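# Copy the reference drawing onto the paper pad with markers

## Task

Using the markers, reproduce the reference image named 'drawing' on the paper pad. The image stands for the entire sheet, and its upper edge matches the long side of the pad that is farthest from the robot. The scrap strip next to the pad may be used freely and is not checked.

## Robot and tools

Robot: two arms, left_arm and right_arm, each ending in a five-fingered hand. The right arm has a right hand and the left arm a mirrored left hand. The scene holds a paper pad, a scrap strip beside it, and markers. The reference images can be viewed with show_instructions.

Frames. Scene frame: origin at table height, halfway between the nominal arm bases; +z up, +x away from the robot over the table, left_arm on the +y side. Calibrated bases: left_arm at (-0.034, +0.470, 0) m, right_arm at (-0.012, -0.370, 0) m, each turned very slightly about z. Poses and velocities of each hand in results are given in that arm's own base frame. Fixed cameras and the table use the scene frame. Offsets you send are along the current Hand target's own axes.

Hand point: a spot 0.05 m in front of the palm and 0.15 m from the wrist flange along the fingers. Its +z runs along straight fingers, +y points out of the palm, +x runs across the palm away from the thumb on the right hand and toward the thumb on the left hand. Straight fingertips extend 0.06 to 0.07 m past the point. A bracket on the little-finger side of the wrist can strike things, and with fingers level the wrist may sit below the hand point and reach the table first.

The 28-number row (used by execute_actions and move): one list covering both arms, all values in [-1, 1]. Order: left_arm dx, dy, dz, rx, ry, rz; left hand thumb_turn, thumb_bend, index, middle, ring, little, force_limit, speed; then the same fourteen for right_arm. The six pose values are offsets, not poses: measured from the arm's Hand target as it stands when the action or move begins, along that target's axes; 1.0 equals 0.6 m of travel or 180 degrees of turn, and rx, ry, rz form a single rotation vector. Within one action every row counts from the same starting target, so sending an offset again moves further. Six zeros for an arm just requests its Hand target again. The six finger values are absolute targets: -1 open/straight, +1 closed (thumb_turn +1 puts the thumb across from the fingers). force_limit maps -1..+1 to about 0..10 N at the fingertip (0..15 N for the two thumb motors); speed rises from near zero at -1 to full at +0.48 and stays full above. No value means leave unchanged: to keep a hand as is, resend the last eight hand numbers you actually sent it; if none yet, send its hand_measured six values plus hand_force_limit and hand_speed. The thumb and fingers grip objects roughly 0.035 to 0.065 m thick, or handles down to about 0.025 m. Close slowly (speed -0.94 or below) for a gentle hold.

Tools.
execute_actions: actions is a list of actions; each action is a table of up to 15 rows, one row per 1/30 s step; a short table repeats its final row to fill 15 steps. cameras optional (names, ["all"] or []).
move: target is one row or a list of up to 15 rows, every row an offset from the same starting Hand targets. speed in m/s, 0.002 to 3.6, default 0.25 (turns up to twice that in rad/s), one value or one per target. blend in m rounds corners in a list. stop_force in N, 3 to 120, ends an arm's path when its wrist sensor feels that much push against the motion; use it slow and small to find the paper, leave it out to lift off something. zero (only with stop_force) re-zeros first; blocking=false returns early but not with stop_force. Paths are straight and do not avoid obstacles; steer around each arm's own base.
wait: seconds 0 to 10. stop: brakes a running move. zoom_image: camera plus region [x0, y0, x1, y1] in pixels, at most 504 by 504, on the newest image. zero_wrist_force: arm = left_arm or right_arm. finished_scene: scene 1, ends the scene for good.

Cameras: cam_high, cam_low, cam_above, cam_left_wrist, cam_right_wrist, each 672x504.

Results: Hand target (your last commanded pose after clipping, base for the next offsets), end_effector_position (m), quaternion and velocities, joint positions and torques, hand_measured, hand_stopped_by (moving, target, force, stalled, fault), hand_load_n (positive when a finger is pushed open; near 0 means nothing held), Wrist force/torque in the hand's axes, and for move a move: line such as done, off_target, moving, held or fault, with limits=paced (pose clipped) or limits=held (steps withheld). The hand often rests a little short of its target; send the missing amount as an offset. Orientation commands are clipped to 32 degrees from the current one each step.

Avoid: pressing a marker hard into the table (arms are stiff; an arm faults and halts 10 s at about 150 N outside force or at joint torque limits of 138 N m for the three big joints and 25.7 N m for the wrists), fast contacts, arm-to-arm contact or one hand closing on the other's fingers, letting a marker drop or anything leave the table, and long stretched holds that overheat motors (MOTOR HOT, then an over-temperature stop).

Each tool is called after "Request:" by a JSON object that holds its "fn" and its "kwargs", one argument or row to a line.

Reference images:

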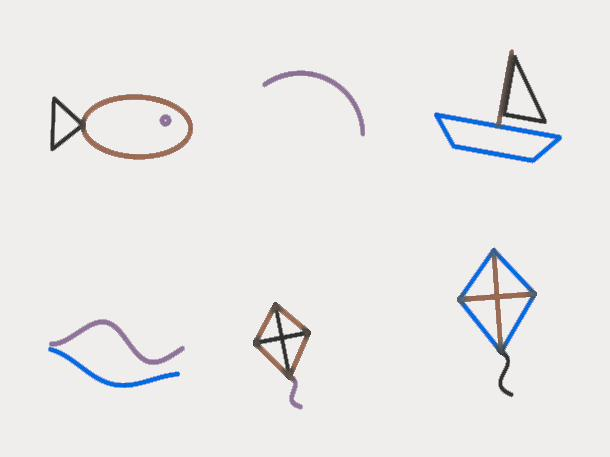

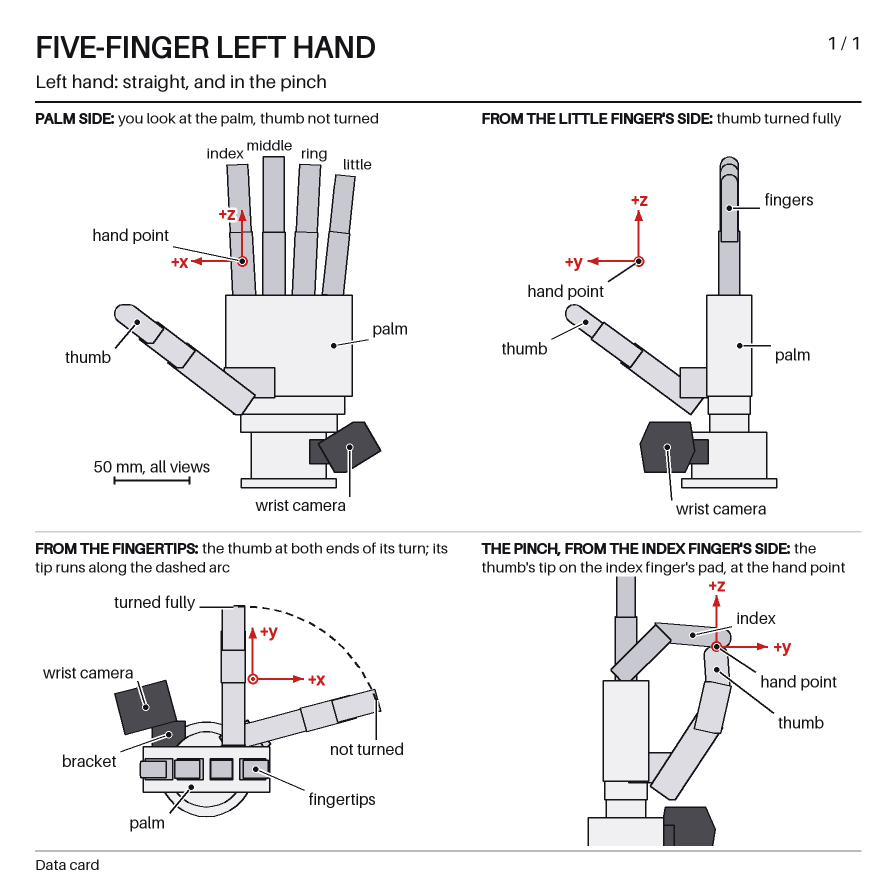

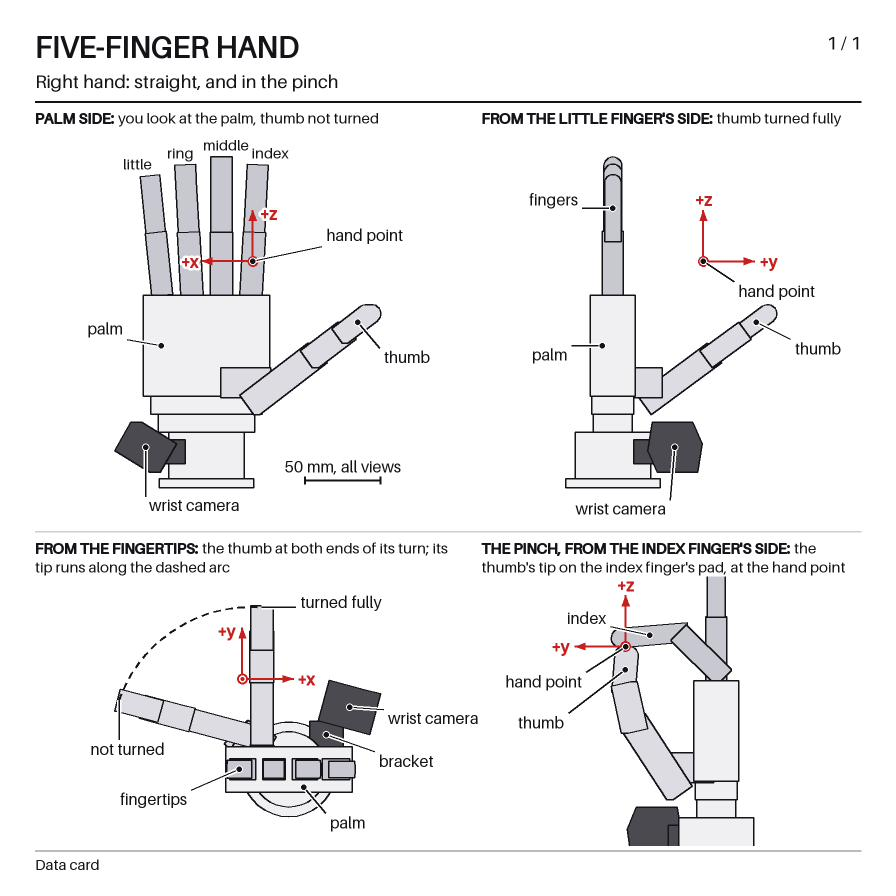

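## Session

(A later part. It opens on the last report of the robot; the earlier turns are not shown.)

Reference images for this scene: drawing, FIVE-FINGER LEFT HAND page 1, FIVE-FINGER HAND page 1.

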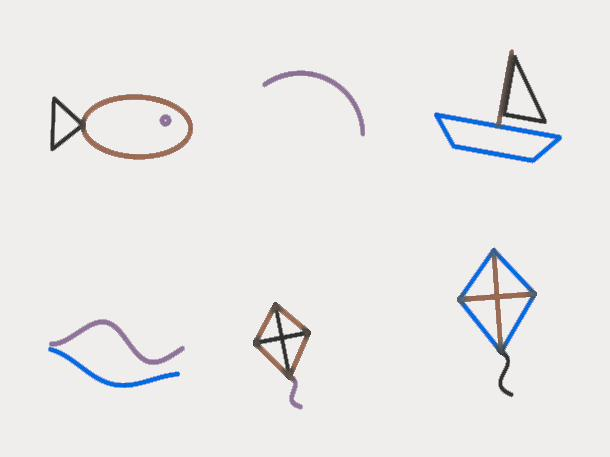

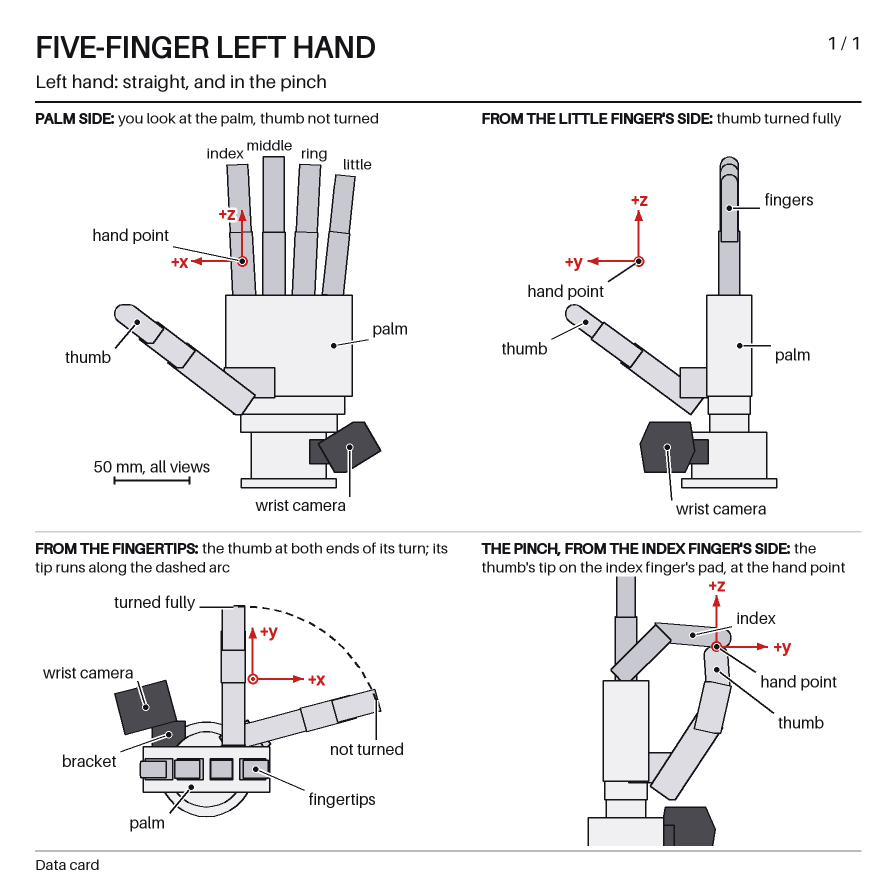

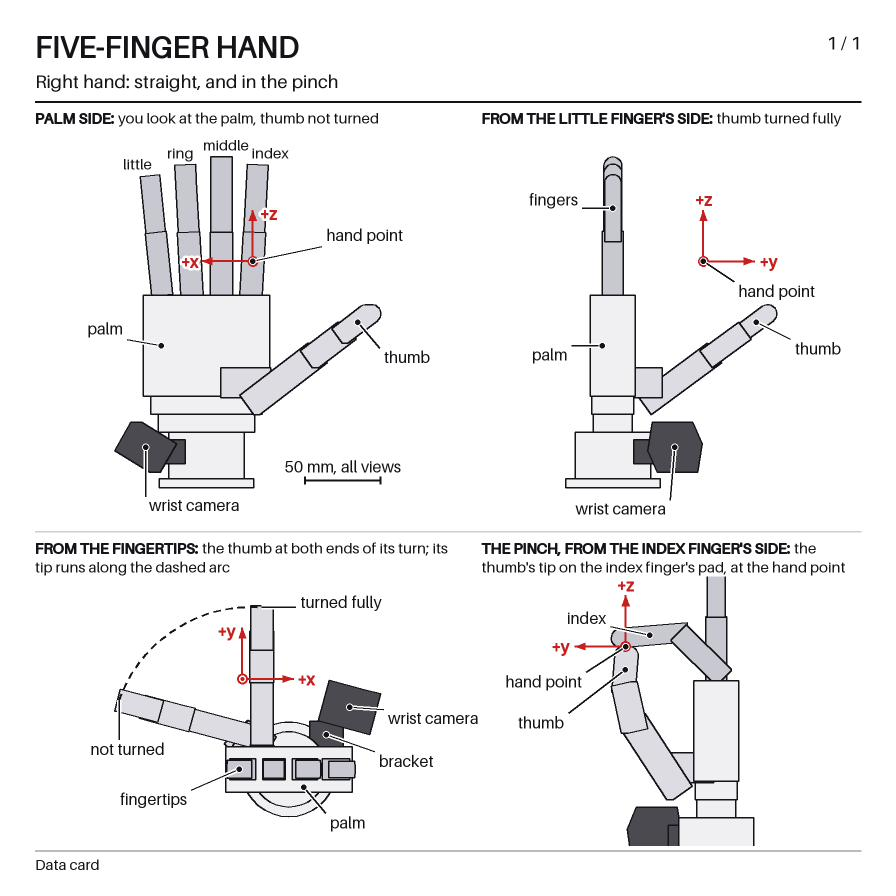

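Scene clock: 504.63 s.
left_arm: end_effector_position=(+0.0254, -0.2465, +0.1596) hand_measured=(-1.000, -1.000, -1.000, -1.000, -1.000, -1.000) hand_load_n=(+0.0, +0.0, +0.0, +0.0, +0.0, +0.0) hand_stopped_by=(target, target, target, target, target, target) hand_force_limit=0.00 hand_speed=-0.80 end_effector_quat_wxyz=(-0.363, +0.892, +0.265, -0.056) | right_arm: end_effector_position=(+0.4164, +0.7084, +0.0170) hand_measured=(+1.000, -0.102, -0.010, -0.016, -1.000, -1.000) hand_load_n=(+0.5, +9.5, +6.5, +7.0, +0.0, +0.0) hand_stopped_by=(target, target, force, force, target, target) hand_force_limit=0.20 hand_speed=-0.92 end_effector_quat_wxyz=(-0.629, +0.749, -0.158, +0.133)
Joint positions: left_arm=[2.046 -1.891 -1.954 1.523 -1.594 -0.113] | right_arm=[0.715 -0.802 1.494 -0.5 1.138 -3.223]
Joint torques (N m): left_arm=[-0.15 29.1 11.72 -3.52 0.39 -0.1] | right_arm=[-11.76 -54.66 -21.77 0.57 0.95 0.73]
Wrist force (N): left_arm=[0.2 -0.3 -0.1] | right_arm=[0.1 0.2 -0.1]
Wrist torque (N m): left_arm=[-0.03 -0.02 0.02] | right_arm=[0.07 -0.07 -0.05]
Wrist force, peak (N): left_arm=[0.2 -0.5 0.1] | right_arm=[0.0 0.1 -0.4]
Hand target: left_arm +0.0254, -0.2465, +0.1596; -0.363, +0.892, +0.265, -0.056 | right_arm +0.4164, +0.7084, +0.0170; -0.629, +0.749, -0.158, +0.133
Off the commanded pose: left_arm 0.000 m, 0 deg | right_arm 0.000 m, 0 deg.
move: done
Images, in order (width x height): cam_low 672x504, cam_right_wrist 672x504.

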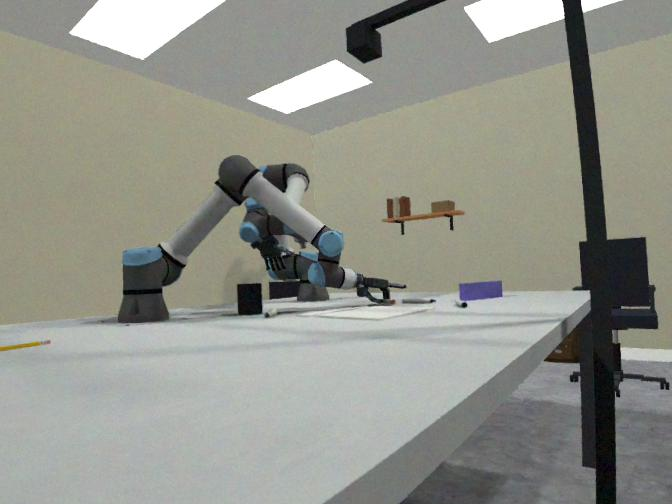

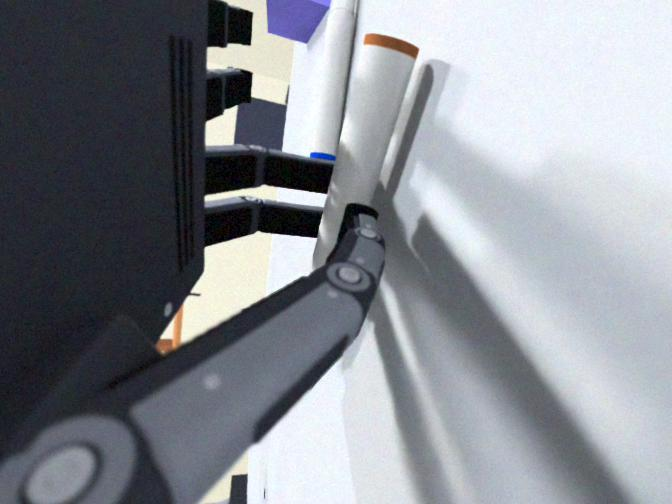

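Request:
{"fn": "move", "kwargs": {
  "target": [
    [0,0,0,0,0,0,-1,-1,-1,-1,-1,-1,0,-0.8,0,-0.2955,-0.0521,0,0,0,1,-0.1,0.5,0.6,-1,-1,0.2,-0.92],
    [0,0,0,0,0,0,-1,-1,-1,-1,-1,-1,0,-0.8,0.1775,-0.1572,-0.4523,-0.0706,0.1557,-0.4766,1,-0.1,0.5,0.6,-1,-1,0.2,-0.92]
  ],
  "speed": 0.2,
  "blend": 0.03,
  "cameras": ["all"]
}}

Request:
{"fn": "zoom_image", "kwargs": {
  "camera": "cam_right_wrist",
  "region": [200, 30, 620, 345]
}}

Request:
{"fn": "zoom_image", "kwargs": {
  "camera": "cam_low",
  "region": [290, 220, 450, 340]
}}

Request:
{"fn": "zoom_image", "kwargs": {
  "camera": "cam_high",
  "region": [300, 140, 460, 290]
}}

Scene clock: 556.37 s.
left_arm: end_effector_position=(+0.0254, -0.2465, +0.1596) hand_measured=(-1.000, -1.000, -1.000, -1.000, -1.000, -1.000) hand_load_n=(+0.0, +0.0, +0.0, +0.0, +0.0, +0.0) hand_stopped_by=(target, target, target, target, target, target) hand_force_limit=0.00 hand_speed=-0.80 end_effector_quat_wxyz=(-0.363, +0.892, +0.265, -0.056) | right_arm: end_effector_position=(+0.4125, +0.4359, +0.1570) hand_measured=(+1.000, -0.102, -0.010, -0.016, -1.000, -1.000) hand_load_n=(+0.5, +9.5, +6.5, +7.0, +0.0, +0.0) hand_stopped_by=(target, target, force, force, target, target) hand_force_limit=0.20 hand_speed=-0.92 end_effector_quat_wxyz=(-0.242, +0.664, +0.242, +0.665)
Joint positions: left_arm=[2.046 -1.891 -1.954 1.523 -1.594 -0.113] | right_arm=[0.685 -1.376 2.215 -0.84 1.558 -4.712]
Joint torques (N m): left_arm=[-0.44 30.52 11.85 -3.84 0.48 -0.11] | right_arm=[-12.93 -15.89 -8.03 -3.62 -2.11 -1.06]
Wrist force (N): left_arm=[0.0 -0.3 0.1] | right_arm=[-0.8 0.1 -0.3]
Wrist torque (N m): left_arm=[-0.05 0.00 0.01] | right_arm=[0.06 0.05 0.03]
Wrist force, peak (N): left_arm=[0.3 -0.5 0.2] | right_arm=[0.0 1.3 0.1]
Hand target: left_arm +0.0254, -0.2465, +0.1596; -0.363, +0.892, +0.265, -0.056 | right_arm +0.4125, +0.4359, +0.1570; -0.242, +0.664, +0.242, +0.665
Off the commanded pose: left_arm 0.000 m, 0 deg | right_arm 0.000 m, 0 deg.
move: done

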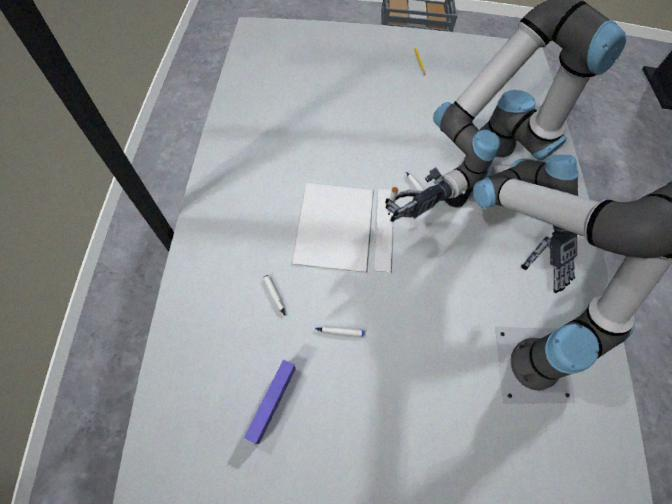

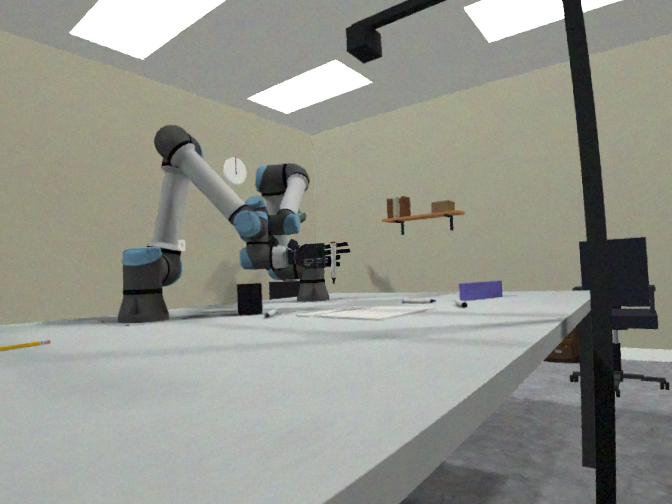

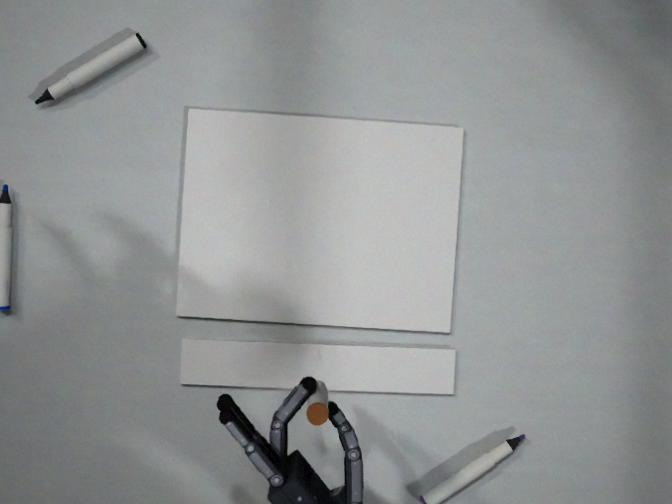

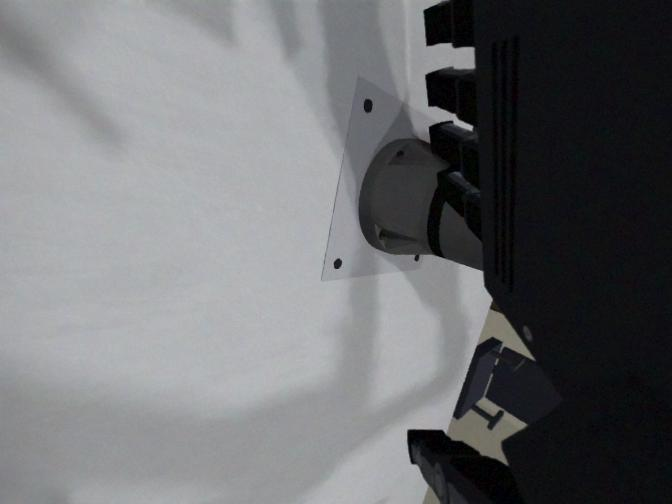

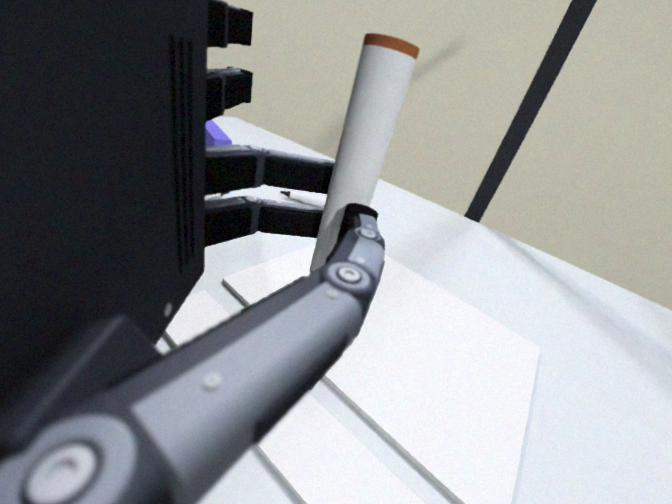

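Scaled by 1.200 from the camera's 672x504 image, which has a finer 960x720 frame.

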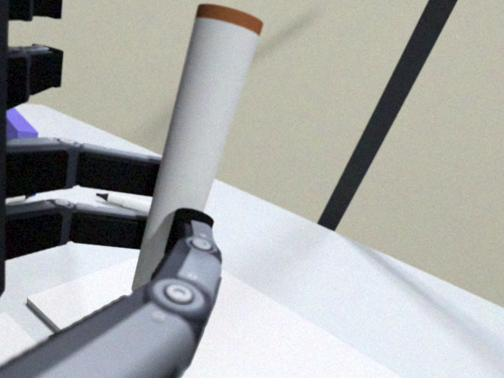

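Scaled by 3.150 from the camera's 672x504 image, which has a finer 960x720 frame.

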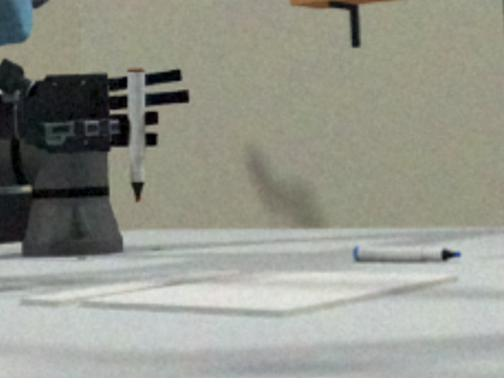

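Scaled by 3.150 from the camera's 672x504 image, which has a finer 960x720 frame.

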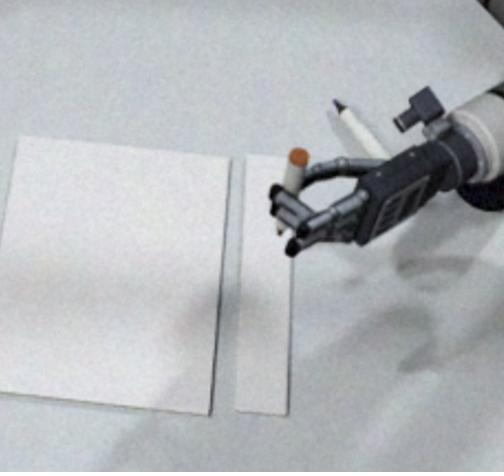

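Request:
{"fn": "move", "kwargs": {
  "target": [0,0,0,0,0,0,-1,-1,-1,-1,-1,-1,0,-0.8,-0.1333,0,0,0,0,0,1,-0.1,0.5,0.6,-1,-1,0.2,-0.92],
  "speed": 0.1,
  "stop_force": 5,
  "cameras": ["cam_high","cam_low","cam_above"]
}}

Request:
{"fn": "zoom_image", "kwargs": {
  "camera": "cam_low",
  "region": [290, 250, 410, 340]
}}

Request:
{"fn": "zoom_image", "kwargs": {
  "camera": "cam_high",
  "region": [350, 160, 430, 240]
}}

Scene clock: 574.17 s.
left_arm: end_effector_position=(+0.0254, -0.2465, +0.1596) hand_measured=(-1.000, -1.000, -1.000, -1.000, -1.000, -1.000) hand_load_n=(+0.0, +0.0, +0.0, +0.0, +0.0, +0.0) hand_stopped_by=(target, target, target, target, target, target) hand_force_limit=0.00 hand_speed=-0.80 end_effector_quat_wxyz=(-0.363, +0.892, +0.265, -0.056) | right_arm: end_effector_position=(+0.4122, +0.4355, +0.1087) hand_measured=(+1.000, -0.102, -0.010, -0.016, -1.000, -1.000) hand_load_n=(+0.5, +9.5, +7.0, +7.5, +0.0, +0.0) hand_stopped_by=(target, target, force, force, target, target) hand_force_limit=0.20 hand_speed=-0.92 end_effector_quat_wxyz=(-0.242, +0.665, +0.242, +0.664)
Joint positions: left_arm=[2.046 -1.891 -1.954 1.523 -1.594 -0.113] | right_arm=[0.685 -1.263 2.252 -0.986 1.558 -4.712]
Joint torques (N m): left_arm=[-0.05 29.96 11.34 -4.04 0.61 -0.19] | right_arm=[-0.39 -23.41 -11.66 -2.21 -0.04 0.19]
Wrist force (N): left_arm=[0.3 -0.3 0.0] | right_arm=[-0.7 0.3 -0.3]
Wrist torque (N m): left_arm=[-0.04 -0.04 0.03] | right_arm=[0.08 0.04 0.02]
Wrist force, peak (N): left_arm=[0.4 -0.2 -0.2] | right_arm=[-2.1 0.0 -0.7]
Hand target: left_arm +0.0254, -0.2465, +0.1596; -0.363, +0.892, +0.265, -0.056 | right_arm +0.4122, +0.4355, +0.1087; -0.242, +0.665, +0.242, +0.664 (not the last commanded pose)
Off the commanded pose: left_arm 0.000 m, 0 deg | right_arm 0.032 m, 0 deg.
FORCE FAULT: contact force on the right arm reached its limit, and that arm stopped. The contact can be on any part of that arm, not only on its tool. That arm's remaining commands of this call were not run. That arm is still stopped at the end of this call. That arm stays stopped for about 10 more seconds. Until then a move that you send moves the other arm only, and its call returns only when the move has ended. Once the stop has ended, the next robot result says so. If the stop ends while you think or write, that arm runs what you send next, counted from a new Hand target: where the arm stands when the stop ends. While its stop runs, that arm, its gripper or tool too, takes no new command. Until it ends, the stop uses up actions while you think or wait. An arm that is not stopped still takes commands.
move: fault (right_arm)
Images, in order (width x height): cam_high 672x504, cam_low 672x504, cam_above 672x504.

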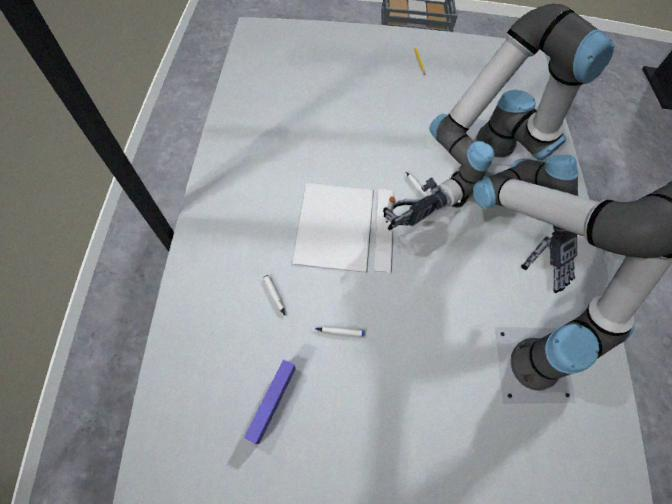

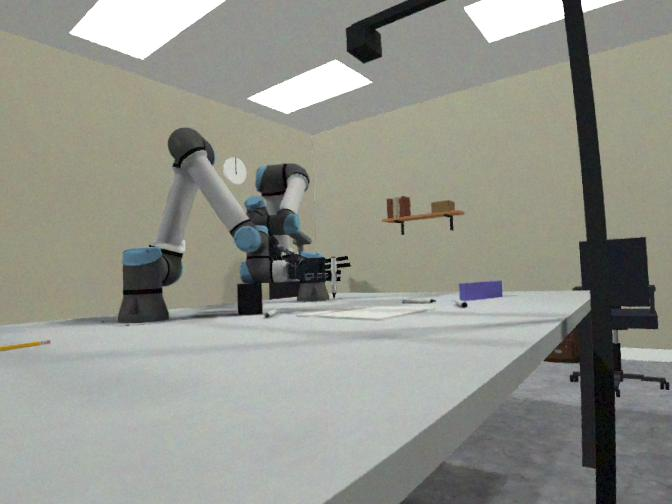

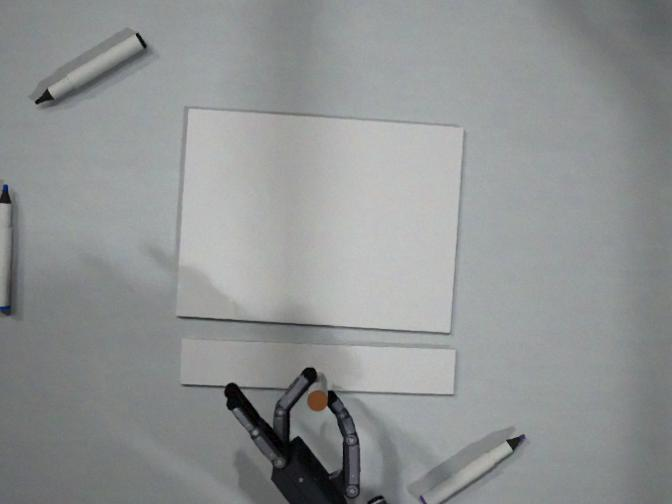

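Scaled by 4.200 from the camera's 672x504 image, which has a finer 960x720 frame.

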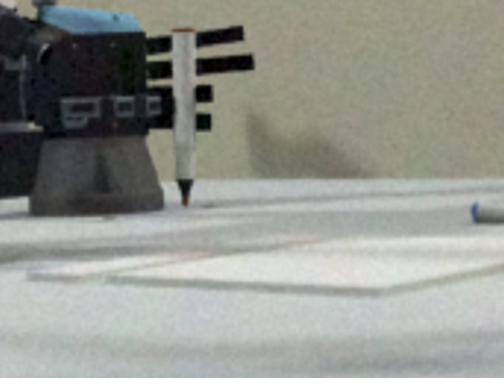

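Scaled by 6.300 from the camera's 672x504 image, which has a finer 960x720 frame.

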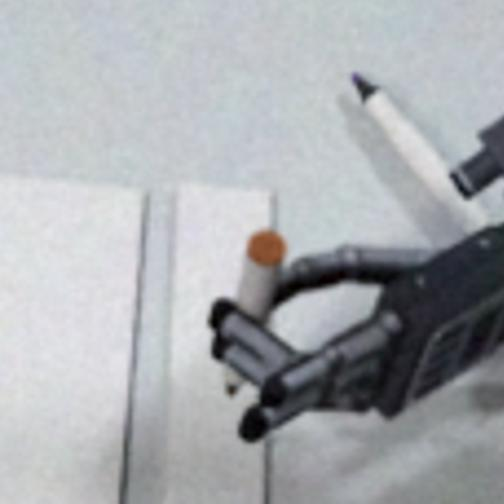

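Request:
{"fn": "wait", "kwargs": {
  "seconds": 3,
  "cameras": ["cam_right_wrist"]
}}

Scene clock: 597.07 s.
left_arm: end_effector_position=(+0.0254, -0.2465, +0.1596) hand_measured=(-1.000, -1.000, -1.000, -1.000, -1.000, -1.000) hand_load_n=(+0.0, +0.0, +0.0, +0.0, +0.0, +0.0) hand_stopped_by=(target, target, target, target, target, target) hand_force_limit=0.00 hand_speed=-0.80 end_effector_quat_wxyz=(-0.363, +0.892, +0.265, -0.056) | right_arm: end_effector_position=(+0.4122, +0.4355, +0.1087) hand_measured=(+1.000, -0.102, -0.010, -0.016, -1.000, -1.000) hand_load_n=(+0.5, +9.5, +6.5, +7.5, +0.0, +0.0) hand_stopped_by=(target, target, force, force, target, target) hand_force_limit=0.20 hand_speed=-0.92 end_effector_quat_wxyz=(-0.242, +0.665, +0.242, +0.664)
Joint positions: left_arm=[2.046 -1.891 -1.954 1.523 -1.594 -0.113] | right_arm=[0.685 -1.263 2.252 -0.986 1.558 -4.712]
Joint torques (N m): left_arm=[-0.96 32.18 11.24 -4.05 0.54 -0.1] | right_arm=[-0.47 -25.33 -11.23 -1.87 -0.1 0.14]
Wrist force (N): left_arm=[0.3 -0.2 0.0] | right_arm=[-0.7 0.1 -0.5]
Wrist torque (N m): left_arm=[-0.03 -0.04 0.03] | right_arm=[0.06 0.04 0.02]
Wrist force, peak (N): left_arm=[0.0 -0.6 0.1] | right_arm=[-1.0 0.1 -0.5]
Hand target: left_arm +0.0254, -0.2465, +0.1596; -0.363, +0.892, +0.265, -0.056 | right_arm +0.4122, +0.4355, +0.1087; -0.242, +0.665, +0.242, +0.664 (not the last commanded pose)
Off the commanded pose: left_arm 0.000 m, 0 deg | right_arm 0.032 m, 0 deg.
FORCE FAULT, CONTINUED: the right arm's stop, for the force fault that an earlier result reported, is over. The rest of the stop counts as 19 of the actions that you can send in this scene. That arm's target is now where it stood when the stop ended, not its last command. That arm accepts commands again.
wait: 3.00 s; at rest from the start
Images, in order (width x height): cam_right_wrist 672x504.

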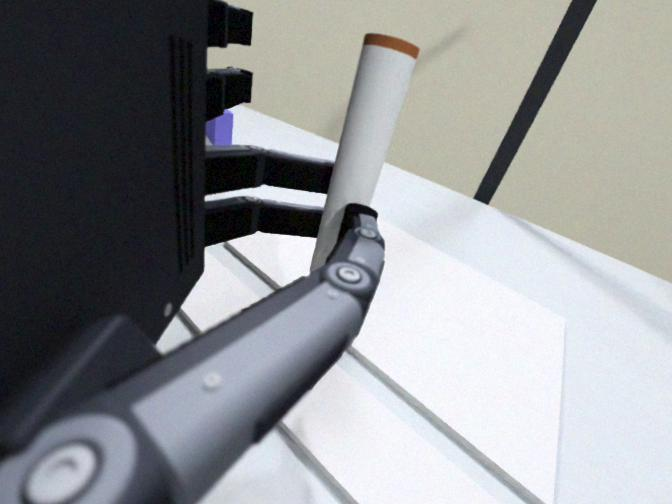

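Request:
{"fn": "move", "kwargs": {
  "target": [
    [0,0,0,0,0,0,-1,-1,-1,-1,-1,-1,0,-0.8,0.1167,0,0,0,0,0,1,-0.1,0.5,0.6,-1,-1,0.2,-0.92],
    [0,0,0,0,0,0,-1,-1,-1,-1,-1,-1,0,-0.8,0.1167,0,0,0.1944,0,0,1,-0.1,0.5,0.6,-1,-1,0.2,-0.92]
  ],
  "speed": 0.15,
  "cameras": ["all"]
}}

Scene clock: 606.23 s.
left_arm: end_effector_position=(+0.0254, -0.2465, +0.1596) hand_measured=(-1.000, -1.000, -1.000, -1.000, -1.000, -1.000) hand_load_n=(-0.5, +0.0, +0.0, +0.0, +0.0, +0.0) hand_stopped_by=(target, target, target, target, target, target) hand_force_limit=0.00 hand_speed=-0.80 end_effector_quat_wxyz=(-0.363, +0.892, +0.265, -0.056) | right_arm: end_effector_position=(+0.4123, +0.4357, +0.1787) hand_measured=(+1.000, -0.102, -0.010, -0.016, -1.000, -1.000) hand_load_n=(+0.5, +9.5, +6.5, +7.5, +0.0, +0.0) hand_stopped_by=(target, target, force, force, target, target) hand_force_limit=0.20 hand_speed=-0.92 end_effector_quat_wxyz=(-0.430, +0.562, +0.430, +0.560)
Joint positions: left_arm=[2.046 -1.891 -1.954 1.523 -1.594 -0.113] | right_arm=[0.245 -1.449 2.224 -0.771 0.507 -4.715]
Joint torques (N m): left_arm=[-0.44 31.89 11.23 -3.97 0.82 -0.12] | right_arm=[-13.58 -12.51 -21.08 0.67 -2.12 -1.3]
Wrist force (N): left_arm=[0.2 -0.3 -0.1] | right_arm=[-0.8 0.2 -0.7]
Wrist torque (N m): left_arm=[-0.03 -0.03 0.02] | right_arm=[0.09 0.04 0.02]
Wrist force, peak (N): left_arm=[0.4 0.1 0.4] | right_arm=[-1.5 0.3 -0.6]
Hand target: left_arm +0.0254, -0.2465, +0.1596; -0.363, +0.892, +0.265, -0.056 | right_arm +0.4123, +0.4357, +0.1787; -0.430, +0.562, +0.431, +0.560
Off the commanded pose: left_arm 0.000 m, 0 deg | right_arm 0.000 m, 0 deg.
move: done

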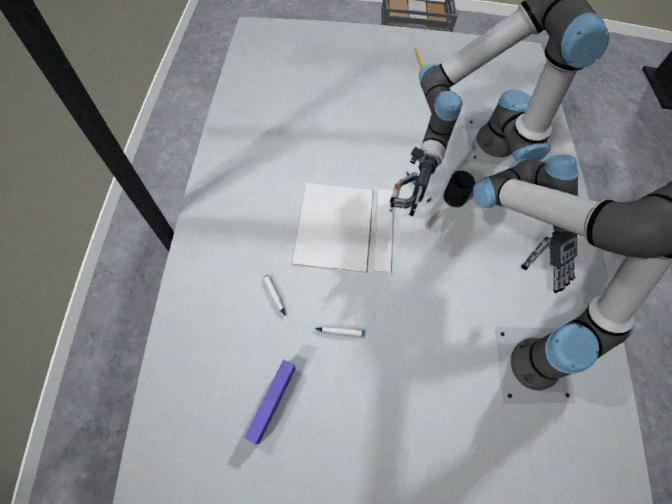

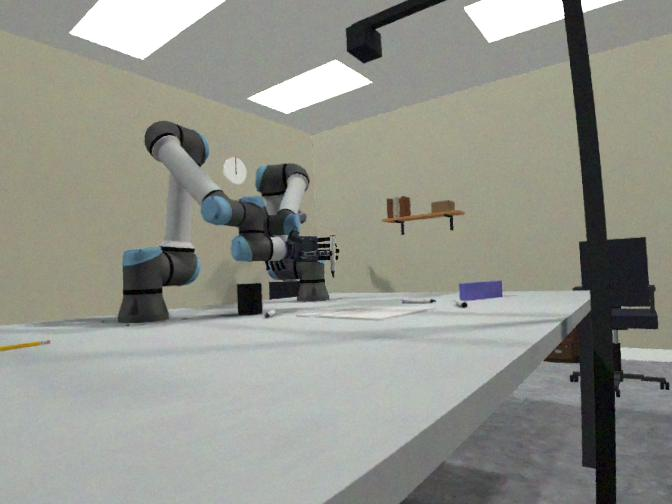

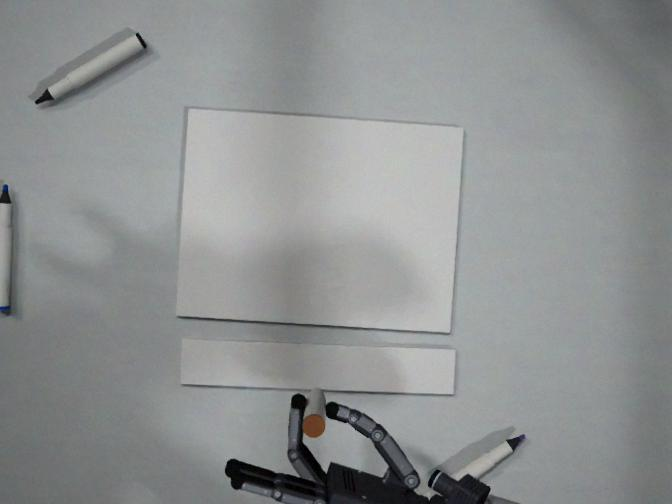

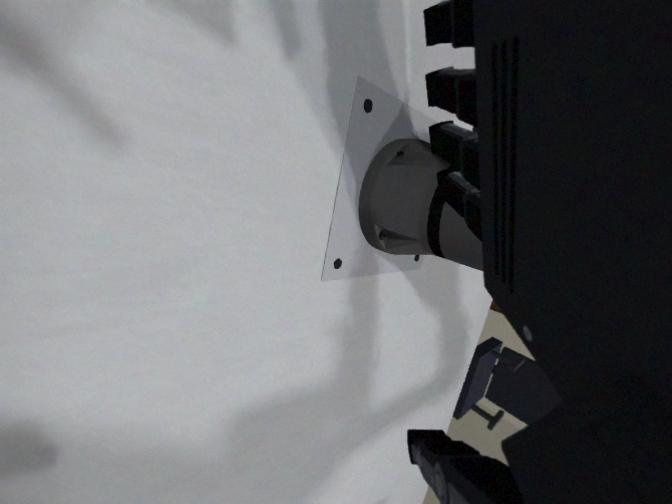

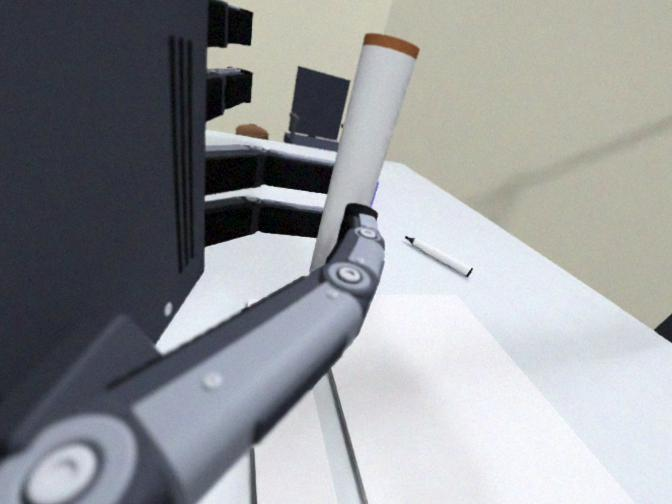

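Request:
{"fn": "move", "kwargs": {
  "target": [
    [0,0,0,0,0,0,-1,-1,-1,-1,-1,-1,0,-0.8,0,0.0597,-0.1904,0,0,0,1,-0.1,0.5,0.6,-1,-1,0.2,-0.92],
    [0,0,0,0,0,0,-1,-1,-1,-1,-1,-1,0,-0.8,-0.15,0.0597,-0.1904,0,0,0,1,-0.1,0.5,0.6,-1,-1,0.2,-0.92]
  ],
  "speed": 0.15,
  "blend": 0.02,
  "cameras": ["cam_high","cam_low","cam_above"]
}}

Request:
{"fn": "zoom_image", "kwargs": {
  "camera": "cam_low",
  "region": [230, 240, 390, 340]
}}

Request:
{"fn": "zoom_image", "kwargs": {
  "camera": "cam_high",
  "region": [360, 90, 480, 210]
}}

Request:
{"fn": "zoom_image", "kwargs": {
  "camera": "cam_above",
  "region": [340, 320, 560, 504]
}}

Scene clock: 631.97 s.
left_arm: end_effector_position=(+0.0254, -0.2465, +0.1596) hand_measured=(-1.000, -1.000, -1.000, -1.000, -1.000, -1.000) hand_load_n=(+0.0, +0.0, +0.0, +0.0, +0.0, +0.0) hand_stopped_by=(target, target, target, target, target, target) hand_force_limit=0.00 hand_speed=-0.80 end_effector_quat_wxyz=(-0.363, +0.892, +0.265, -0.056) | right_arm: end_effector_position=(+0.4172, +0.3159, +0.0890) hand_measured=(+1.000, -0.102, -0.010, -0.016, -1.000, -1.000) hand_load_n=(+0.5, +9.5, +6.5, +7.0, +0.0, +0.0) hand_stopped_by=(target, target, force, force, target, target) hand_force_limit=0.20 hand_speed=-0.92 end_effector_quat_wxyz=(-0.430, +0.562, +0.431, +0.559)
Joint positions: left_arm=[2.046 -1.891 -1.954 1.523 -1.594 -0.113] | right_arm=[-0.152 -1.31 2.428 -1.08 0.11 -4.748]
Joint torques (N m): left_arm=[0.07 32.6 11.36 -3.85 0.78 -0.18] | right_arm=[12.06 -27.64 -2.37 -2.04 1.7 1.38]
Wrist force (N): left_arm=[0.2 -0.3 0.0] | right_arm=[-0.8 0.2 -0.6]
Wrist torque (N m): left_arm=[-0.04 -0.02 0.02] | right_arm=[0.08 0.06 -0.06]
Wrist force, peak (N): left_arm=[0.4 -0.3 0.1] | right_arm=[-1.4 0.2 -0.7]
Hand target: left_arm +0.0254, -0.2465, +0.1596; -0.363, +0.892, +0.265, -0.056 | right_arm +0.4172, +0.3159, +0.0889; -0.430, +0.562, +0.431, +0.560
Off the commanded pose: left_arm 0.000 m, 0 deg | right_arm 0.000 m, 0 deg.
move: done
Images, in order (width x height): cam_high 672x504, cam_low 672x504, cam_above 672x504.

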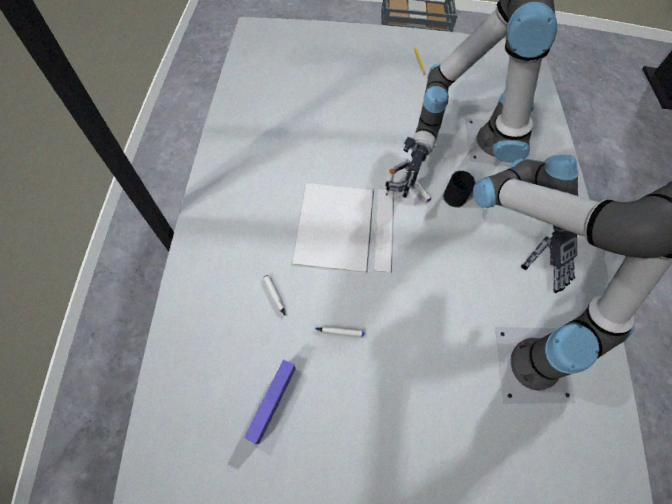

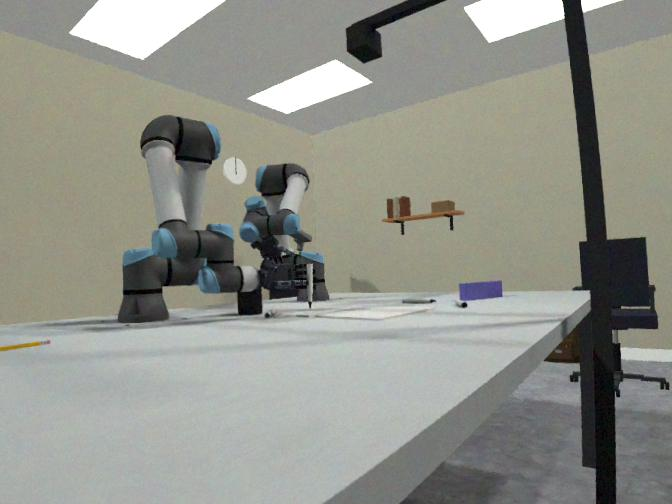

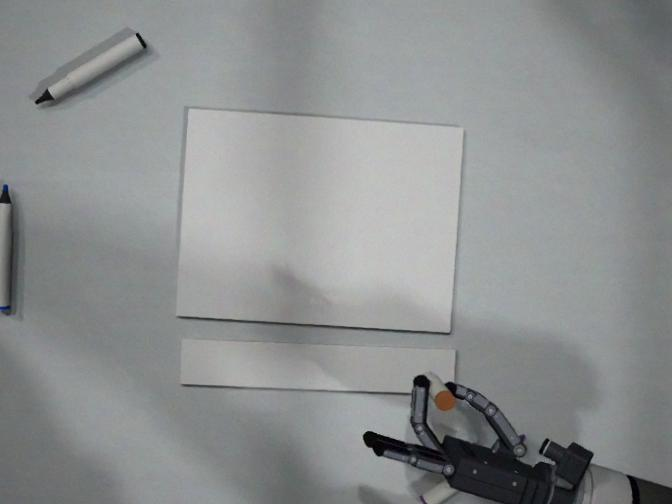

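Scaled by 3.150 from the camera's 672x504 image, which has a finer 960x720 frame.

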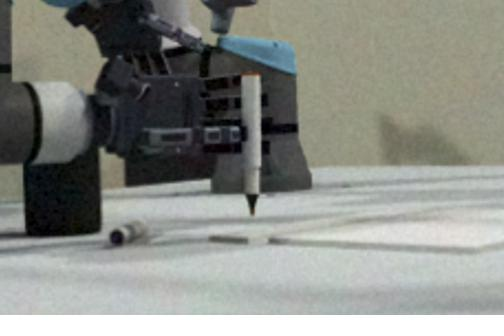

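Scaled by 4.200 from the camera's 672x504 image, which has a finer 960x720 frame.

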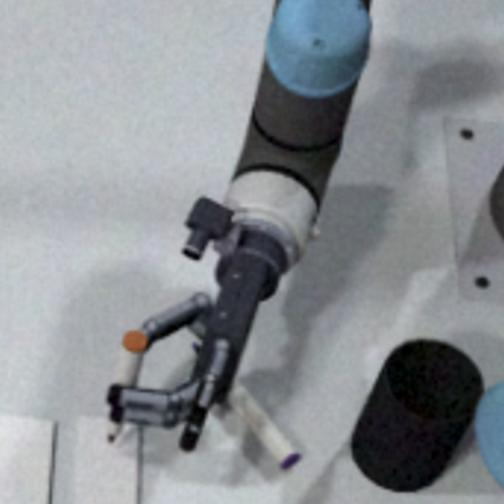

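Scaled by 2.291 from the camera's 672x504 image, which has a finer 960x720 frame.

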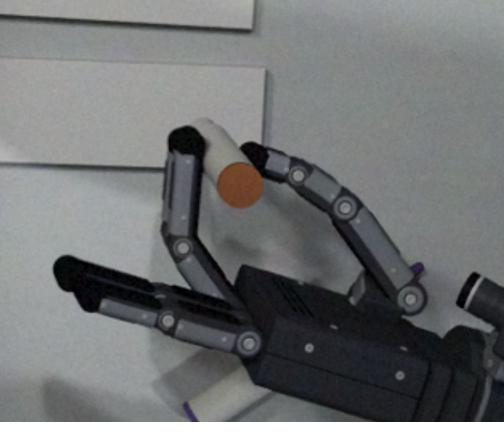

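Request:
{"fn": "move", "kwargs": {
  "target": [0,0,0,0,0,0,-1,-1,-1,-1,-1,-1,0,-0.8,-0.0667,0,0,0,0,0,1,-0.1,0.5,0.6,-1,-1,0.2,-0.92],
  "speed": 0.02,
  "stop_force": 3,
  "cameras": ["cam_low","cam_above"]
}}

Request:
{"fn": "zoom_image", "kwargs": {
  "camera": "cam_low",
  "region": [260, 270, 360, 340]
}}

Request:
{"fn": "zoom_image", "kwargs": {
  "camera": "cam_above",
  "region": [340, 320, 560, 504]
}}

Scene clock: 641.47 s.
left_arm: end_effector_position=(+0.0254, -0.2465, +0.1596) hand_measured=(-1.000, -1.000, -1.000, -1.000, -1.000, -1.000) hand_load_n=(+0.0, +0.0, +0.0, +0.0, +0.0, +0.0) hand_stopped_by=(target, target, target, target, target, target) hand_force_limit=0.00 hand_speed=-0.80 end_effector_quat_wxyz=(-0.363, +0.892, +0.265, -0.056) | right_arm: end_effector_position=(+0.4171, +0.3159, +0.0718) hand_measured=(+1.000, -0.102, -0.010, -0.016, -1.000, -1.000) hand_load_n=(-1.0, +9.0, +6.5, +7.5, +0.0, +0.0) hand_stopped_by=(target, target, force, force, target, target) hand_force_limit=0.20 hand_speed=-0.92 end_effector_quat_wxyz=(-0.430, +0.562, +0.431, +0.559)
Joint positions: left_arm=[2.046 -1.891 -1.954 1.523 -1.594 -0.113] | right_arm=[-0.152 -1.254 2.436 -1.143 0.11 -4.75]
Joint torques (N m): left_arm=[-0.61 32.51 10.68 -3.93 0.79 -0.13] | right_arm=[0.59 -28.59 -12.8 1.8 -0.68 -1.15]
Wrist force (N): left_arm=[0.0 -0.3 0.0] | right_arm=[1.6 0.2 -0.5]
Wrist torque (N m): left_arm=[-0.04 0.01 0.01] | right_arm=[0.07 0.02 -0.01]
Wrist force, peak (N): left_arm=[0.4 -0.4 0.2] | right_arm=[8.4 -0.2 0.0]
Hand target: left_arm +0.0254, -0.2465, +0.1596; -0.363, +0.892, +0.265, -0.056 | right_arm +0.4171, +0.3159, +0.0718; -0.430, +0.562, +0.431, +0.559 (not the last commanded pose)
Off the commanded pose: left_arm 0.000 m, 0 deg | right_arm 0.023 m, 0 deg.
move: contact (right_arm)
Images, in order (width x height): cam_low 672x504, cam_above 672x504.

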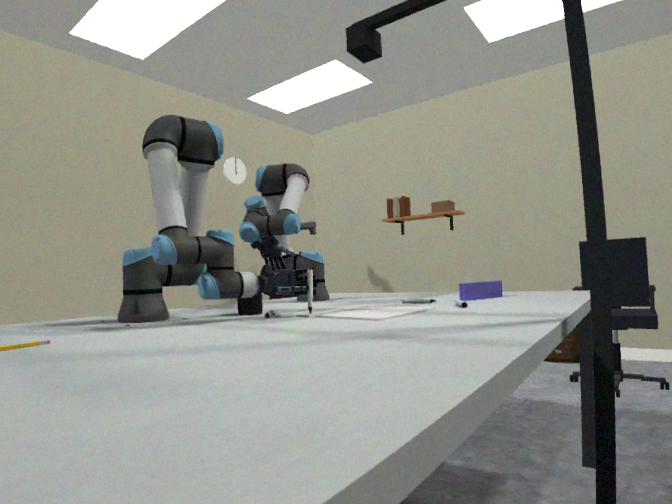

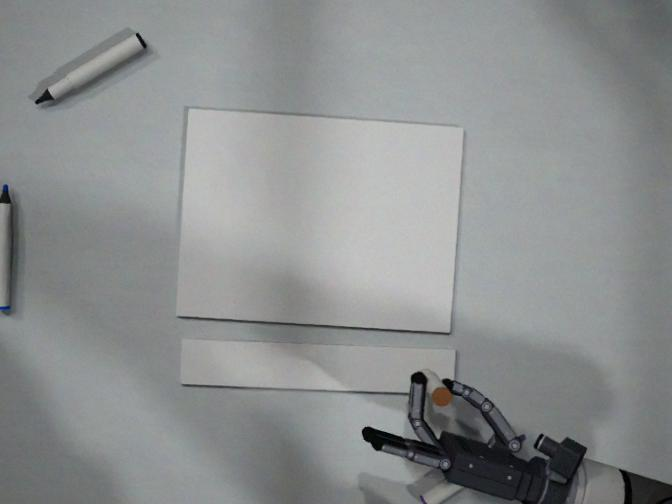

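Scaled by 5.040 from the camera's 672x504 image, which has a finer 960x720 frame.

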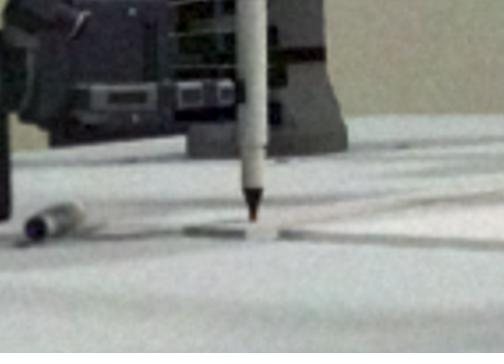

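Scaled by 2.291 from the camera's 672x504 image, which has a finer 960x720 frame.

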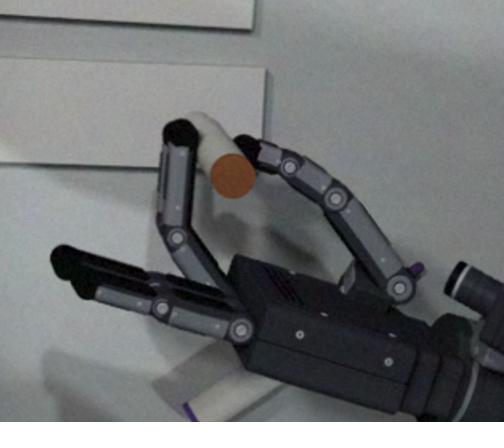

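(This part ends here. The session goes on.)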